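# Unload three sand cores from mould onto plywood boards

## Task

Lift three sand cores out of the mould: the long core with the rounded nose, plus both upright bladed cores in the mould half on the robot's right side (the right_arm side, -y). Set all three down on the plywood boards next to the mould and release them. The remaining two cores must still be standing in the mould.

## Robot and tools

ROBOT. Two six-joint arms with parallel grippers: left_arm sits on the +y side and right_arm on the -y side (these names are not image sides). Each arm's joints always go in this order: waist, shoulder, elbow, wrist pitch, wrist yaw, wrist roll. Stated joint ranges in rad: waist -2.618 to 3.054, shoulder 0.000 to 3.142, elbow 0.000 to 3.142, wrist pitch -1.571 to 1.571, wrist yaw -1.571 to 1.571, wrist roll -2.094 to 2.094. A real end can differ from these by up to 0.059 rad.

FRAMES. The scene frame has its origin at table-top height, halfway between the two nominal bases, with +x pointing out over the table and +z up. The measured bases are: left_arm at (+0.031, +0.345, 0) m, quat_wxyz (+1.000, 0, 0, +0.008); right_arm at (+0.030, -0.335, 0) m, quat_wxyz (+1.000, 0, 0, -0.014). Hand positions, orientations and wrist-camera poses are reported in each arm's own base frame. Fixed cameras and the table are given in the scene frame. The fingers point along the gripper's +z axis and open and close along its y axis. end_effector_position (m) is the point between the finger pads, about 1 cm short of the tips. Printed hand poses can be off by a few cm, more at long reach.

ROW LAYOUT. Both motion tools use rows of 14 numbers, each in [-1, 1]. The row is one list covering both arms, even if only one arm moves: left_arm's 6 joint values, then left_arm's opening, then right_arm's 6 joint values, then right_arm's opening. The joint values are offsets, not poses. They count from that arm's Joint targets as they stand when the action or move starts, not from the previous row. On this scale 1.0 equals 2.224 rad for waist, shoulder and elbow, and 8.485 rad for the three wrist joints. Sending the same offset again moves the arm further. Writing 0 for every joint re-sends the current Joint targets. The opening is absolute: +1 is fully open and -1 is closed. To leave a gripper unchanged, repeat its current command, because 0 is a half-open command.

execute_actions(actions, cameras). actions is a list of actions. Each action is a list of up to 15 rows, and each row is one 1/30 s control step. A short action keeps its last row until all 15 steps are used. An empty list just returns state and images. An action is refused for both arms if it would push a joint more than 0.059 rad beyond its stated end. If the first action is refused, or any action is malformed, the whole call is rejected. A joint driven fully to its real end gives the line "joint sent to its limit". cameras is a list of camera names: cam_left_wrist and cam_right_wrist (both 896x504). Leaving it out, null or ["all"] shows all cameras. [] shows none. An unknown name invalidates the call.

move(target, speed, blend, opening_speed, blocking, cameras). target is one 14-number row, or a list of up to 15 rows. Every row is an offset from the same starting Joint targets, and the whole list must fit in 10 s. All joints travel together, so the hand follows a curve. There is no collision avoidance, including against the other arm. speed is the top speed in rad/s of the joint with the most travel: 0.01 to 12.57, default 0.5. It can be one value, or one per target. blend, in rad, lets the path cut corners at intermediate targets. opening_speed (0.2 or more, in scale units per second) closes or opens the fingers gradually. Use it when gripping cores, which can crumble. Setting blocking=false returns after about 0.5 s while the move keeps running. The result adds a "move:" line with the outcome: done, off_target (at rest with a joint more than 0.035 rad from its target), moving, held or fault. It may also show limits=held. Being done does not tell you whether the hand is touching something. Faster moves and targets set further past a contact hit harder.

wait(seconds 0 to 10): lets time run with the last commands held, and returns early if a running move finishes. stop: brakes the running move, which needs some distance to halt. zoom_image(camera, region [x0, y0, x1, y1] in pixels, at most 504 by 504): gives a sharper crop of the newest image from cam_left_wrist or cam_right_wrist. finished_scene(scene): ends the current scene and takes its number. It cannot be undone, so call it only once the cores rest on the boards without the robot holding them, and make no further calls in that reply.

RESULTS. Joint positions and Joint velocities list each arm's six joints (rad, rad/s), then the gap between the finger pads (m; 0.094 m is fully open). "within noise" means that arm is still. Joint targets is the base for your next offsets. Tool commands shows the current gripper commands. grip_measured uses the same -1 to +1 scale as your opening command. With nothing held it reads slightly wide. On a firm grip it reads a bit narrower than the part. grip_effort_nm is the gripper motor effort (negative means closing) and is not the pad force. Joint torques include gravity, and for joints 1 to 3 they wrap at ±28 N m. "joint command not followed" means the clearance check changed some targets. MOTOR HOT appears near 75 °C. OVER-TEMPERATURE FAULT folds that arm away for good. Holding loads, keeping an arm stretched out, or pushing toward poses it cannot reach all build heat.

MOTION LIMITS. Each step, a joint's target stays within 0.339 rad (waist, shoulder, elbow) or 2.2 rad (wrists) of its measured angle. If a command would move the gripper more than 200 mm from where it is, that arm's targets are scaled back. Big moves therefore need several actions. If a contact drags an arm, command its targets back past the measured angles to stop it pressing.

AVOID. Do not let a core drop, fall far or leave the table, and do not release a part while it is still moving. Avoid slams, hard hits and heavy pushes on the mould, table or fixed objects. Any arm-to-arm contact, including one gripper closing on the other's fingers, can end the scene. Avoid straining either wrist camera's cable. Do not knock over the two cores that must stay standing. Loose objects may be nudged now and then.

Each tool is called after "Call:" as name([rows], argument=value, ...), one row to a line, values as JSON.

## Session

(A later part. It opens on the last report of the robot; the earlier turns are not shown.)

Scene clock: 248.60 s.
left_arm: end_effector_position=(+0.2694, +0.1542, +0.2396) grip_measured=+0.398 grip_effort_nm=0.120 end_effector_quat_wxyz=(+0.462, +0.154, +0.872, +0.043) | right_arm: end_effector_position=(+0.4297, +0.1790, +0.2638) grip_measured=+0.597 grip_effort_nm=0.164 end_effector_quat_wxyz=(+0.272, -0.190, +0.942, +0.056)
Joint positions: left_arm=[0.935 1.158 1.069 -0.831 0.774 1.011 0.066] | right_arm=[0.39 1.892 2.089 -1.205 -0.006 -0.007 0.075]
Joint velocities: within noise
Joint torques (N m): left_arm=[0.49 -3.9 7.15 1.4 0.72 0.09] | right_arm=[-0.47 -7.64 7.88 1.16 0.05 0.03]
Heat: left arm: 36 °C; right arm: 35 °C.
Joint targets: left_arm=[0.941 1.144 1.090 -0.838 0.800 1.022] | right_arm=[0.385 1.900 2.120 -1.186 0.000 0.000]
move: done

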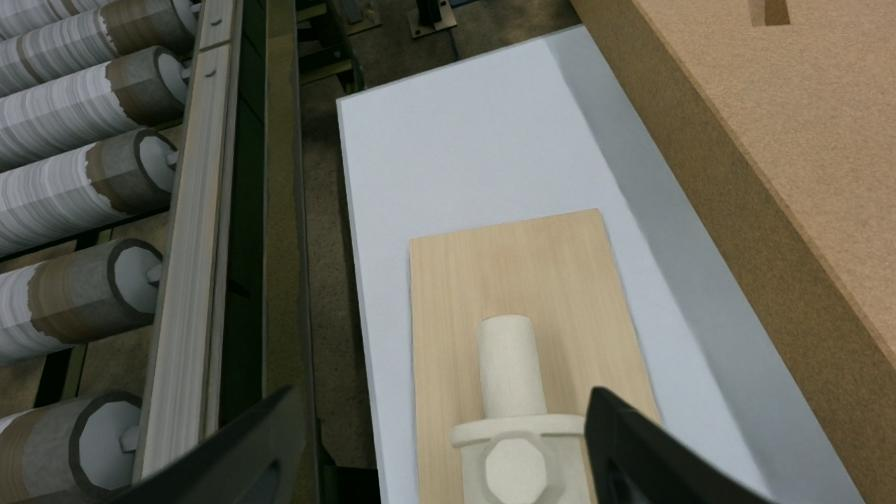

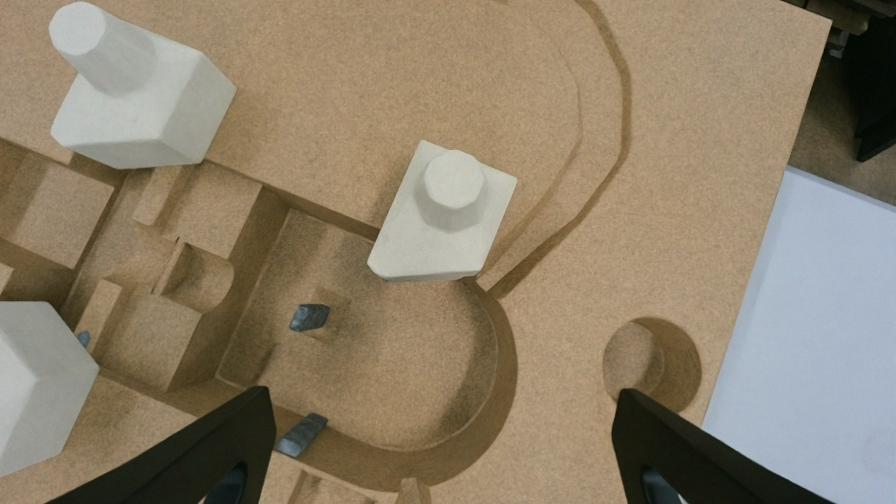

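Call:
move(target=[0,0,0,0,0,0,0.4,-0.0018,0.1416,0.0247,0.0184,0,0,0.6], speed=0.4, cameras=["cam_right_wrist"])

Scene clock: 263.50 s.
left_arm: end_effector_position=(+0.2694, +0.1542, +0.2396) grip_measured=+0.398 grip_effort_nm=0.115 end_effector_quat_wxyz=(+0.462, +0.154, +0.872, +0.043) | right_arm: end_effector_position=(+0.4949, +0.2057, +0.1475) grip_measured=+0.597 grip_effort_nm=0.164 end_effector_quat_wxyz=(+0.219, -0.193, +0.955, +0.046)
Joint positions: left_arm=[0.935 1.158 1.069 -0.831 0.774 1.011 0.066] | right_arm=[0.39 2.213 2.143 -1.05 -0.006 -0.006 0.075]
Joint velocities: within noise
Joint torques (N m): left_arm=[0.54 -3.82 7.08 1.42 0.68 0.08] | right_arm=[-0.84 -10.66 8.23 0.96 0.06 0.03]
Heat: left arm: 37 °C; right arm: 38 °C.
Joint targets: left_arm=[0.941 1.144 1.090 -0.838 0.800 1.022] | right_arm=[0.381 2.215 2.175 -1.029 0.000 0.000]
move: done
Images, in order (width x height): cam_right_wrist 896x504.

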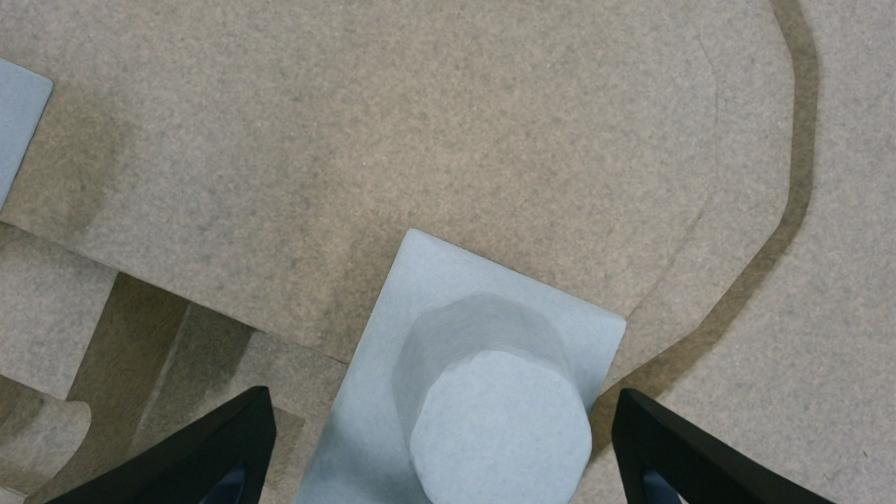

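Call:
move([
  [0,0,0,0,0,0,0.4,-0.0085,0.003,0.003,0,0,0,0.6],
  [0,0,0,0,0,0,0.4,-0.0085,0.003,0.003,0,0,0,-0.45],
], speed=0.1, opening_speed=0.6, cameras=["cam_right_wrist"])

Scene clock: 269.87 s.
left_arm: end_effector_position=(+0.2694, +0.1542, +0.2396) grip_measured=+0.398 grip_effort_nm=0.129 end_effector_quat_wxyz=(+0.462, +0.154, +0.872, +0.043) | right_arm: end_effector_position=(+0.5017, +0.1997, +0.1538) grip_measured=-0.266 grip_effort_nm=-0.999 end_effector_quat_wxyz=(+0.228, -0.178, +0.956, +0.056)
Joint positions: left_arm=[0.935 1.158 1.069 -0.831 0.774 1.011 0.066] | right_arm=[0.368 2.213 2.159 -1.044 -0.026 0.007 0.034]
Joint velocities: within noise
Joint torques (N m): left_arm=[0.61 -3.88 7.16 1.41 0.7 0.07] | right_arm=[-0.62 -10.15 7.51 0.98 0.24 -0.11]
Heat: left arm: 37 °C; right arm: 41 °C.
Joint targets: left_arm=[0.941 1.144 1.090 -0.838 0.800 1.022] | right_arm=[0.362 2.222 2.182 -1.029 0.000 0.000]
move: done
Images, in order (width x height): cam_right_wrist 896x504.

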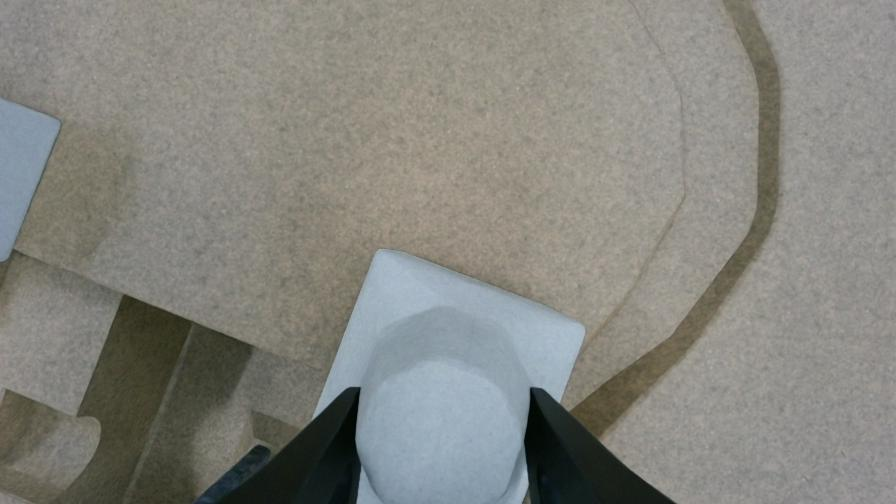

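Call:
move([
  [0,0,0,0,0,0,0.4,0,-0.0031,0.0665,-0.0101,0,0,-0.45],
  [0,0,0,0,0,0,0.4,0,-0.0571,0.0171,0.0011,0,0,-0.45],
  [0,0,0,0,0,0,0.4,0,-0.161,-0.0818,0.0005,0,0,-0.45],
  [0,0,0,0,0,0,0.4,-0.4101,-0.2469,-0.1223,-0.0237,0,0,-0.45],
  [0,0,0,0,0,0,0.4,-0.6124,-0.3579,-0.3246,-0.0342,-0.0925,-0.053,-0.45],
  [0,0,0,0,0,0,0.4,-0.8287,-0.487,-0.6978,0,-0.185,-0.1061,-0.45],
], speed=[0.2,0.3,0.5,0.8,0.8,0.8], blend=[0.02,0.03,0.1,0.1,0.1,0], cameras=["cam_right_wrist"])

Scene clock: 321.63 s.
left_arm: end_effector_position=(+0.2694, +0.1542, +0.2396) grip_measured=+0.398 grip_effort_nm=0.115 end_effector_quat_wxyz=(+0.462, +0.154, +0.872, +0.043) | right_arm: end_effector_position=(+0.1947, -0.1372, +0.2007) grip_measured=-0.272 grip_effort_nm=-1.009 end_effector_quat_wxyz=(+0.620, +0.219, +0.708, +0.260)
Joint positions: left_arm=[0.935 1.158 1.069 -0.831 0.774 1.011 0.066] | right_arm=[-1.474 1.16 0.629 -1.048 -1.474 -0.881 0.034]
Joint velocities: within noise
Joint torques (N m): left_arm=[0.57 -3.77 7.15 1.39 0.68 0.06] | right_arm=[-0.66 -3.64 5.01 0.28 -1.48 -0.24]
Heat: left arm: 37 °C; right arm: 47 °C.
Joint targets: left_arm=[0.941 1.144 1.090 -0.838 0.800 1.022] | right_arm=[-1.482 1.139 0.630 -1.030 -1.570 -0.900]
move: off_target (right_arm); right_arm: the wrist yaw is farthest, 0.096 rad from its target
Images, in order (width x height): cam_right_wrist 896x504.

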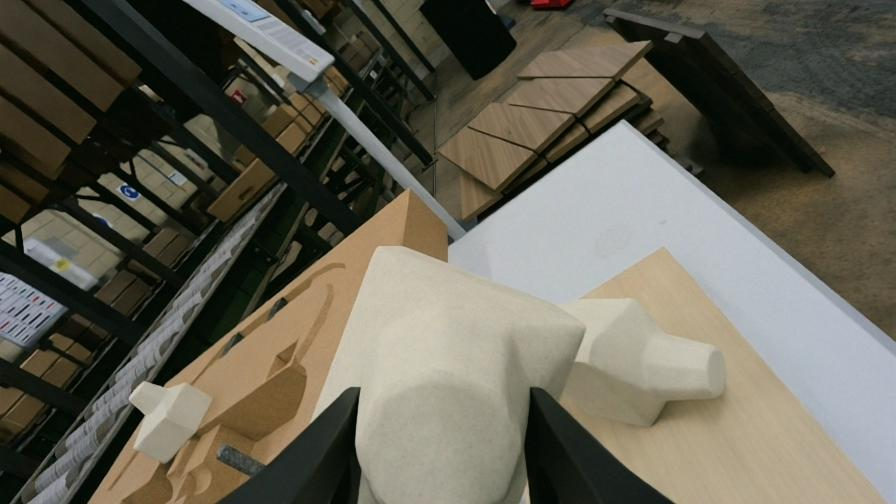

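Call:
move([
  [0,0,0,0,0,0,0.4,0.0108,-0.004,-0.1439,0.0342,0,0,-0.45],
  [0,0,0,0,0,0,0.4,0.0108,0.1219,-0.2046,0.0819,0,0,-0.45],
], speed=[0.4,0.35], blend=0.03, cameras=["cam_right_wrist"])

Scene clock: 346.20 s.
left_arm: end_effector_position=(+0.2694, +0.1542, +0.2396) grip_measured=+0.398 grip_effort_nm=0.120 end_effector_quat_wxyz=(+0.462, +0.154, +0.872, +0.043) | right_arm: end_effector_position=(+0.1917, -0.0942, +0.0817) grip_measured=-0.272 grip_effort_nm=-1.009 end_effector_quat_wxyz=(+0.620, +0.216, +0.706, +0.266)
Joint positions: left_arm=[0.935 1.158 1.069 -0.831 0.774 1.011 0.066] | right_arm=[-1.464 1.408 0.178 -0.355 -1.48 -0.882 0.034]
Joint velocities: within noise
Joint torques (N m): left_arm=[0.55 -3.78 7.1 1.42 0.69 0.08] | right_arm=[0.61 -1.77 2.71 0.3 -1.37 -0.24]
Heat: left arm: 38 °C; right arm: 37 °C.
Joint targets: left_arm=[0.941 1.144 1.090 -0.838 0.800 1.022] | right_arm=[-1.458 1.410 0.175 -0.335 -1.570 -0.901]
move: off_target (right_arm); right_arm: the wrist yaw is farthest, 0.090 rad from its target
Images, in order (width x height): cam_right_wrist 896x504.

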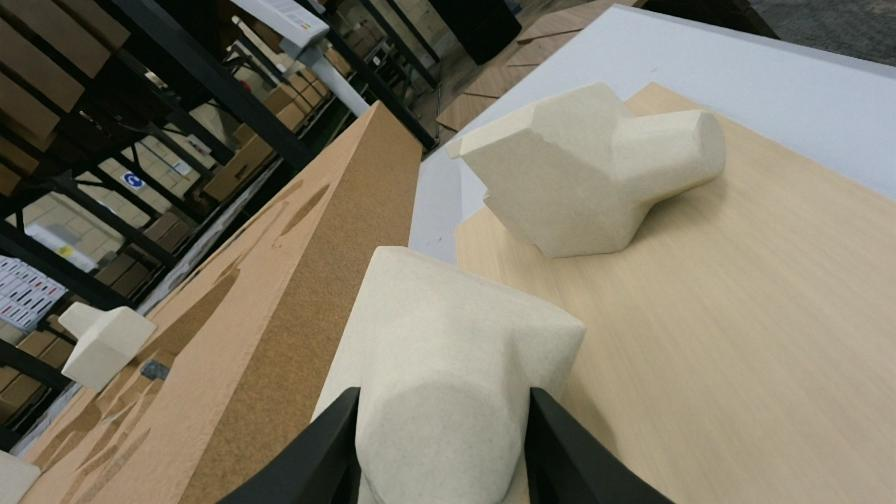

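Call:
move(target=[0,0,0,0,0,0,0.4,0,0.0674,-0.0036,0.0182,0,0,-0.45], speed=0.15, cameras=["cam_right_wrist"])

Scene clock: 360.20 s.
left_arm: end_effector_position=(+0.2694, +0.1542, +0.2396) grip_measured=+0.398 grip_effort_nm=0.125 end_effector_quat_wxyz=(+0.462, +0.154, +0.872, +0.043) | right_arm: end_effector_position=(+0.1926, -0.0981, +0.0734) grip_measured=-0.272 grip_effort_nm=-1.009 end_effector_quat_wxyz=(+0.630, +0.217, +0.692, +0.276)
Joint positions: left_arm=[0.935 1.158 1.069 -0.831 0.774 1.011 0.066] | right_arm=[-1.464 1.555 0.172 -0.216 -1.518 -0.882 0.034]
Joint velocities: within noise
Joint torques (N m): left_arm=[0.53 -3.77 7.09 1.41 0.7 0.09] | right_arm=[0.58 -2.1 1.85 0.45 -1 -0.24]
Heat: left arm: 38 °C; right arm: 35 °C.
Joint targets: left_arm=[0.941 1.144 1.090 -0.838 0.800 1.022] | right_arm=[-1.458 1.560 0.167 -0.180 -1.570 -0.901]
move: off_target (right_arm); right_arm: the wrist yaw is farthest, 0.052 rad from its target
Images, in order (width x height): cam_right_wrist 896x504.

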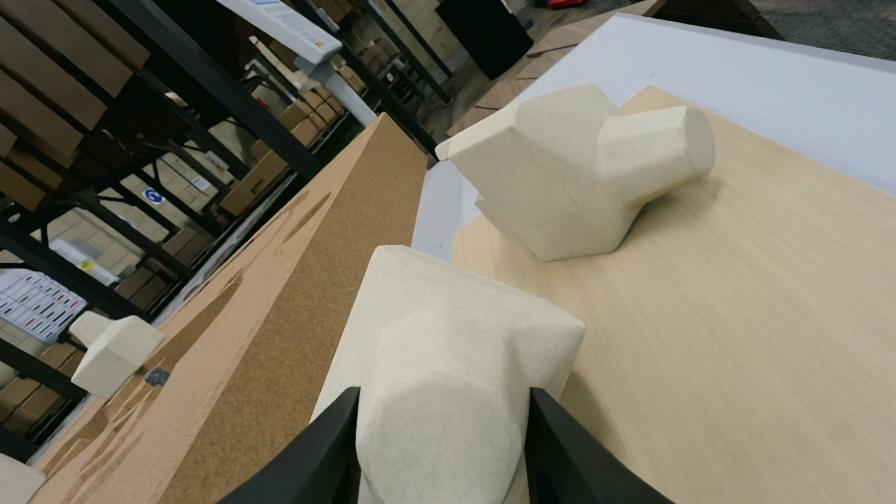

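Call:
move(target=[0,0,0,0,0,0,0.4,0,0.1034,-0.0072,0.0293,0,0,-0.31], speed=0.15, cameras=["cam_right_wrist"])

Scene clock: 364.97 s.
left_arm: end_effector_position=(+0.2694, +0.1542, +0.2396) grip_measured=+0.398 grip_effort_nm=0.125 end_effector_quat_wxyz=(+0.462, +0.154, +0.872, +0.043) | right_arm: end_effector_position=(+0.1929, -0.0985, +0.0605) grip_measured=-0.274 grip_effort_nm=-1.004 end_effector_quat_wxyz=(+0.648, +0.220, +0.668, +0.292)
Joint positions: left_arm=[0.935 1.158 1.069 -0.831 0.774 1.011 0.066] | right_arm=[-1.464 1.781 0.154 0.018 -1.581 -0.868 0.034]
Joint velocities: within noise
Joint torques (N m): left_arm=[0.57 -3.74 7.23 1.42 0.68 0.07] | right_arm=[0.58 -2.48 0.79 0.55 -0.4 -0.43]
Heat: left arm: 38 °C; right arm: 35 °C.
Joint targets: left_arm=[0.941 1.144 1.090 -0.838 0.800 1.022] | right_arm=[-1.458 1.790 0.151 0.068 -1.570 -0.900]
move: off_target (right_arm); right_arm: the wrist pitch is farthest, 0.051 rad from its target
Images, in order (width x height): cam_right_wrist 896x504.

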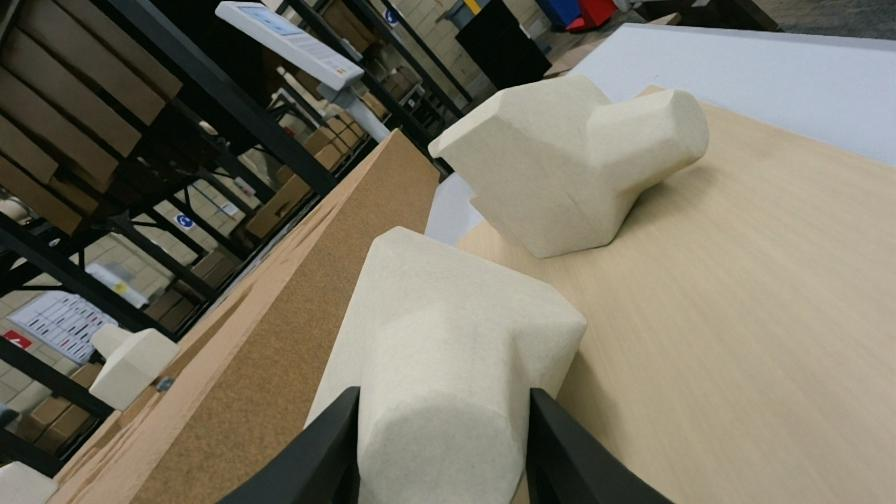

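Call:
move(target=[0,0,0,0,0,0,0.4,0,0.0607,-0.0067,0.0177,0,0,-0.31], speed=0.15, cameras=[])

Call:
move(target=[0,0,0,0,0,0,0.4,0,-0.01,0,0,0,0,0.1], opening_speed=0.3, cameras=["cam_right_wrist"])

Scene clock: 372.03 s.
left_arm: end_effector_position=(+0.2694, +0.1542, +0.2396) grip_measured=+0.398 grip_effort_nm=0.120 end_effector_quat_wxyz=(+0.462, +0.154, +0.872, +0.043) | right_arm: end_effector_position=(+0.1922, -0.0915, +0.0556) grip_measured=-0.274 grip_effort_nm=-1.004 end_effector_quat_wxyz=(+0.661, +0.187, +0.678, +0.261)
Joint positions: left_arm=[0.935 1.158 1.069 -0.831 0.774 1.011 0.066] | right_arm=[-1.464 1.818 0.118 0.117 -1.581 -0.939 0.034]
Joint velocities: within noise
Joint torques (N m): left_arm=[0.55 -3.77 7.16 1.39 0.71 0.06] | right_arm=[0.57 5.63 2.29 1.09 -0.39 0.38]
Heat: left arm: 38 °C; right arm: 34 °C.
Joint targets: left_arm=[0.941 1.144 1.090 -0.838 0.800 1.022] | right_arm=[-1.458 1.925 0.136 0.218 -1.569 -0.900]
move: off_target (right_arm); right_arm: the shoulder is farthest, 0.107 rad from its target
No camera images: "cameras" was empty.

Scene clock: 373.60 s.
left_arm: end_effector_position=(+0.2694, +0.1542, +0.2396) grip_measured=+0.398 grip_effort_nm=0.129 end_effector_quat_wxyz=(+0.462, +0.154, +0.872, +0.043) | right_arm: end_effector_position=(+0.1933, -0.0923, +0.0547) grip_measured=+0.097 grip_effort_nm=0.178 end_effector_quat_wxyz=(+0.667, +0.164, +0.684, +0.244)
Joint positions: left_arm=[0.935 1.158 1.069 -0.831 0.774 1.011 0.066] | right_arm=[-1.455 1.827 0.115 0.177 -1.581 -0.95 0.052]
Joint velocities: within noise
Joint torques (N m): left_arm=[0.51 -3.85 7.1 1.41 0.67 0.07] | right_arm=[-0.16 2.89 2.59 0.57 -0.38 0.54]
Heat: left arm: 38 °C; right arm: 34 °C.
Joint targets: left_arm=[0.941 1.144 1.090 -0.838 0.800 1.022] | right_arm=[-1.458 1.902 0.136 0.219 -1.569 -0.900]
move: off_target (right_arm); right_arm: the shoulder is farthest, 0.076 rad from its target
Images, in order (width x height): cam_right_wrist 896x504.

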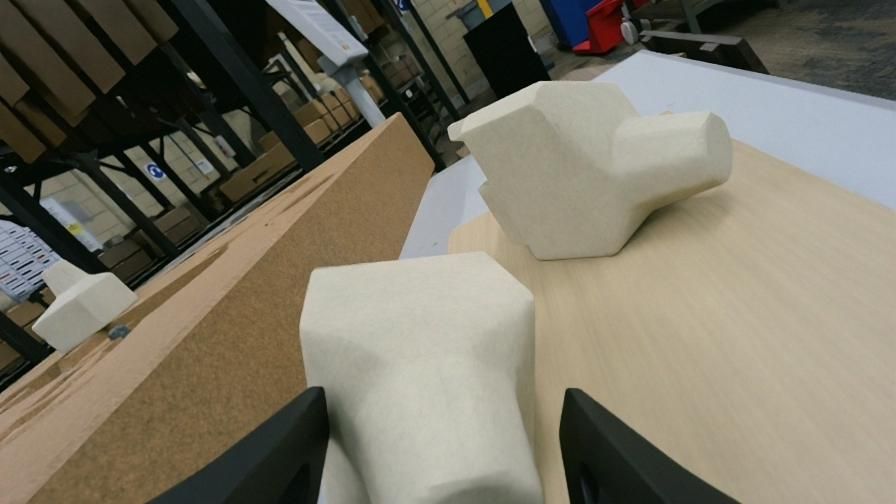

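Call:
move(target=[0,0,0,0,0,0,0.4,0,-0.034,0,-0.003,0,0,0.45], opening_speed=0.3, cameras=["cam_right_wrist"])

Scene clock: 377.97 s.
left_arm: end_effector_position=(+0.2694, +0.1542, +0.2396) grip_measured=+0.398 grip_effort_nm=0.125 end_effector_quat_wxyz=(+0.462, +0.154, +0.872, +0.043) | right_arm: end_effector_position=(+0.1930, -0.0891, +0.0596) grip_measured=+0.437 grip_effort_nm=0.711 end_effector_quat_wxyz=(+0.664, +0.174, +0.682, +0.254)
Joint positions: left_arm=[0.935 1.158 1.069 -0.831 0.774 1.011 0.066] | right_arm=[-1.455 1.77 0.107 0.114 -1.581 -0.933 0.068]
Joint velocities: within noise
Joint torques (N m): left_arm=[0.47 -3.79 7.04 1.4 0.68 0.06] | right_arm=[-0.25 1.58 3.32 0.93 -0.39 0.32]
Heat: left arm: 38 °C; right arm: 34 °C.
Joint targets: left_arm=[0.941 1.144 1.090 -0.838 0.800 1.022] | right_arm=[-1.458 1.827 0.136 0.193 -1.569 -0.900]
move: off_target (right_arm); right_arm: the wrist pitch is farthest, 0.080 rad from its target
Images, in order (width x height): cam_right_wrist 896x504.

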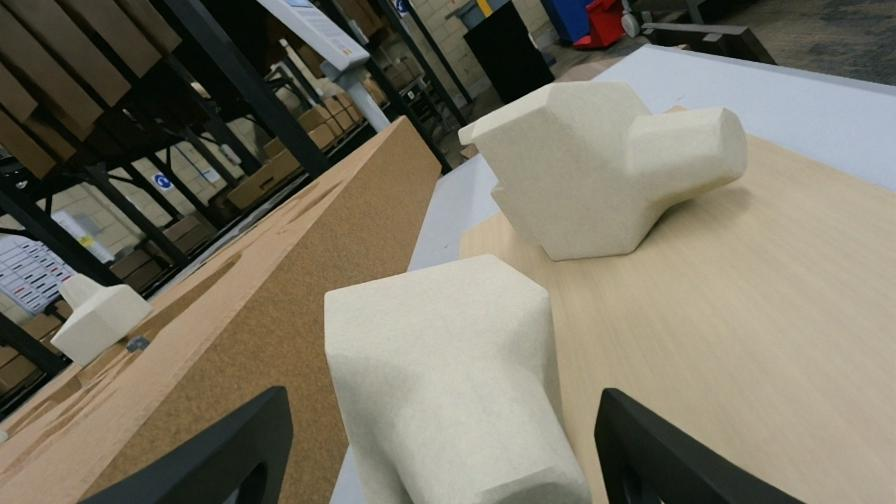

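Call:
move([
  [0,0,0,0,0,0,0.4,0,-0.012,0.02,-0.012,0,0,0.44],
  [0,0,0,0,0,0,0.4,0,-0.016,0.022,-0.013,0,-0.0471,0.44],
], speed=0.2, cameras=["cam_right_wrist"])

Scene clock: 386.87 s.
left_arm: end_effector_position=(+0.2694, +0.1542, +0.2396) grip_measured=+0.398 grip_effort_nm=0.125 end_effector_quat_wxyz=(+0.462, +0.154, +0.872, +0.043) | right_arm: end_effector_position=(+0.1949, -0.1051, +0.0608) grip_measured=+0.438 grip_effort_nm=0.149 end_effector_quat_wxyz=(+0.694, +0.070, +0.700, +0.153)
Joint positions: left_arm=[0.935 1.158 1.069 -0.831 0.774 1.011 0.066] | right_arm=[-1.454 1.787 0.174 0.056 -1.581 -1.24 0.068]
Joint velocities: within noise
Joint torques (N m): left_arm=[0.46 -3.82 7.17 1.4 0.71 0.08] | right_arm=[-0.29 -2.96 2.02 0.41 -0.4 -0.72]
Heat: left arm: 38 °C; right arm: 34 °C.
Joint targets: left_arm=[0.941 1.144 1.090 -0.838 0.800 1.022] | right_arm=[-1.457 1.791 0.185 0.083 -1.570 -1.300]
move: off_target (right_arm); right_arm: the wrist roll is farthest, 0.059 rad from its target
Images, in order (width x height): cam_right_wrist 896x504.

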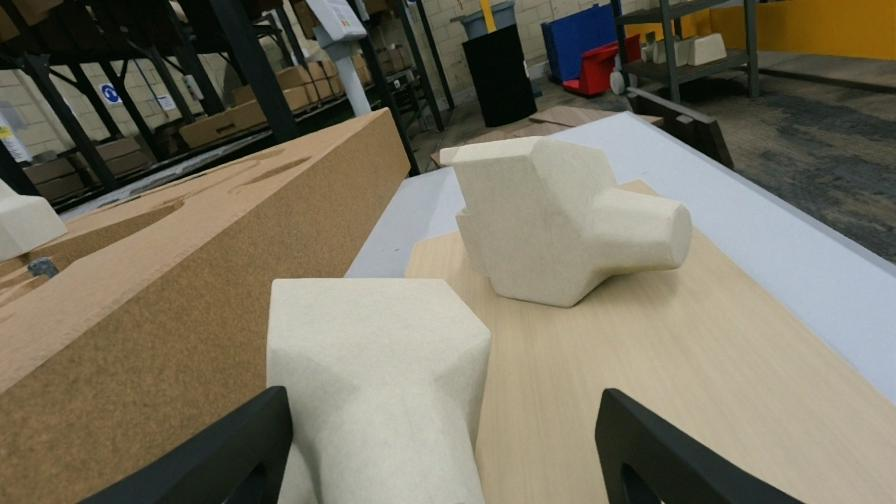

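Call:
move([
  [0,0,0,0,0,0,0.4,0,-0.1439,0.0202,-0.0448,0,-0.0118,0.44],
  [0,0,0,0,0,0,0.4,0,-0.2968,0.0674,-0.0907,0,-0.02,0.44],
  [0,0,0,0,0,0,0.4,0,-0.3013,0.1933,-0.1296,0,-0.02,0.44],
  [0,0,0,0,0,0,0.4,0.3853,-0.022,0.8044,-0.173,0.185,0.1532,0.44],
], speed=[0.3,0.6,0.8,1.2], blend=[0.05,0.05,0.08,0], cameras=["cam_right_wrist"])

Scene clock: 401.80 s.
left_arm: end_effector_position=(+0.2694, +0.1542, +0.2396) grip_measured=+0.398 grip_effort_nm=0.125 end_effector_quat_wxyz=(+0.462, +0.154, +0.872, +0.043) | right_arm: end_effector_position=(+0.3221, -0.2187, +0.2593) grip_measured=+0.438 grip_effort_nm=0.154 end_effector_quat_wxyz=(+0.195, +0.286, +0.936, -0.058)
Joint positions: left_arm=[0.935 1.158 1.069 -0.831 0.774 1.011 0.066] | right_arm=[-0.603 1.733 1.944 -1.372 -0.008 -0.007 0.068]
Joint velocities: within noise
Joint torques (N m): left_arm=[0.46 -3.79 7.13 1.41 0.7 0.06] | right_arm=[0.13 -5.97 7.51 0.65 0.09 0.08]
Heat: left arm: 38 °C; right arm: 34 °C.
Joint targets: left_arm=[0.941 1.144 1.090 -0.837 0.800 1.022] | right_arm=[-0.601 1.742 1.974 -1.385 0.000 0.000]
move: done
Images, in order (width x height): cam_right_wrist 896x504.

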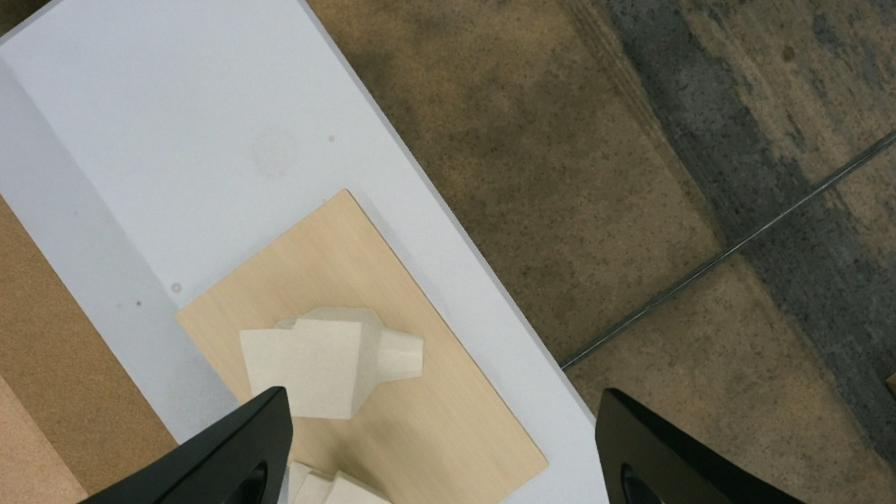

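Call:
move(target=[0,0,0,0,0,0,0.4,0,-0.1758,-0.2347,-0.0206,0,0,0.44], speed=0.9, cameras=["cam_right_wrist"])

Scene clock: 410.47 s.
left_arm: end_effector_position=(+0.2694, +0.1542, +0.2396) grip_measured=+0.398 grip_effort_nm=0.129 end_effector_quat_wxyz=(+0.462, +0.154, +0.872, +0.043) | right_arm: end_effector_position=(+0.1937, -0.1306, +0.2111) grip_measured=+0.438 grip_effort_nm=0.149 end_effector_quat_wxyz=(+0.057, +0.293, +0.954, -0.014)
Joint positions: left_arm=[0.935 1.158 1.069 -0.831 0.774 1.011 0.066] | right_arm=[-0.603 1.367 1.461 -1.549 -0.006 -0.007 0.068]
Joint velocities: within noise
Joint torques (N m): left_arm=[0.61 -3.79 7.1 1.41 0.72 0.07] | right_arm=[0.16 -4.78 4.25 0.2 0.05 0.03]
Heat: left arm: 38 °C; right arm: 35 °C.
Joint targets: left_arm=[0.941 1.144 1.090 -0.837 0.800 1.022] | right_arm=[-0.601 1.351 1.452 -1.560 0.000 0.000]
move: done
Images, in order (width x height): cam_right_wrist 896x504.

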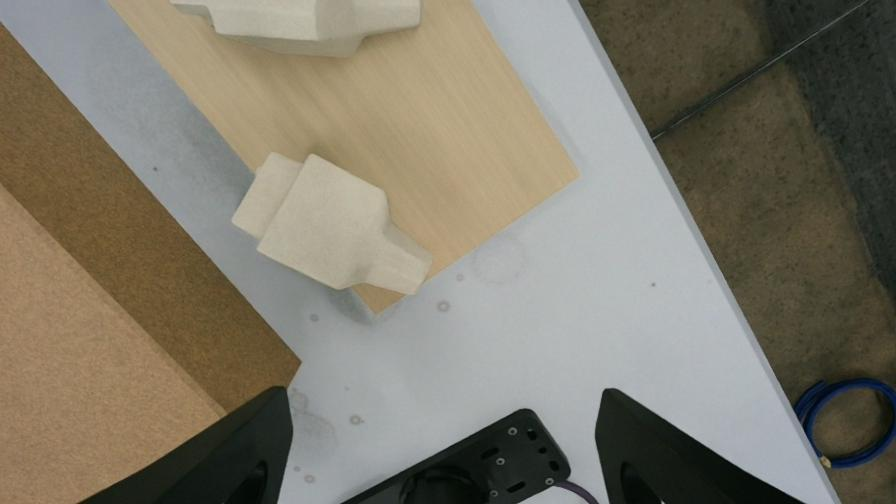

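Call:
finished_scene(scene=2)

The scene is finished: the task was done.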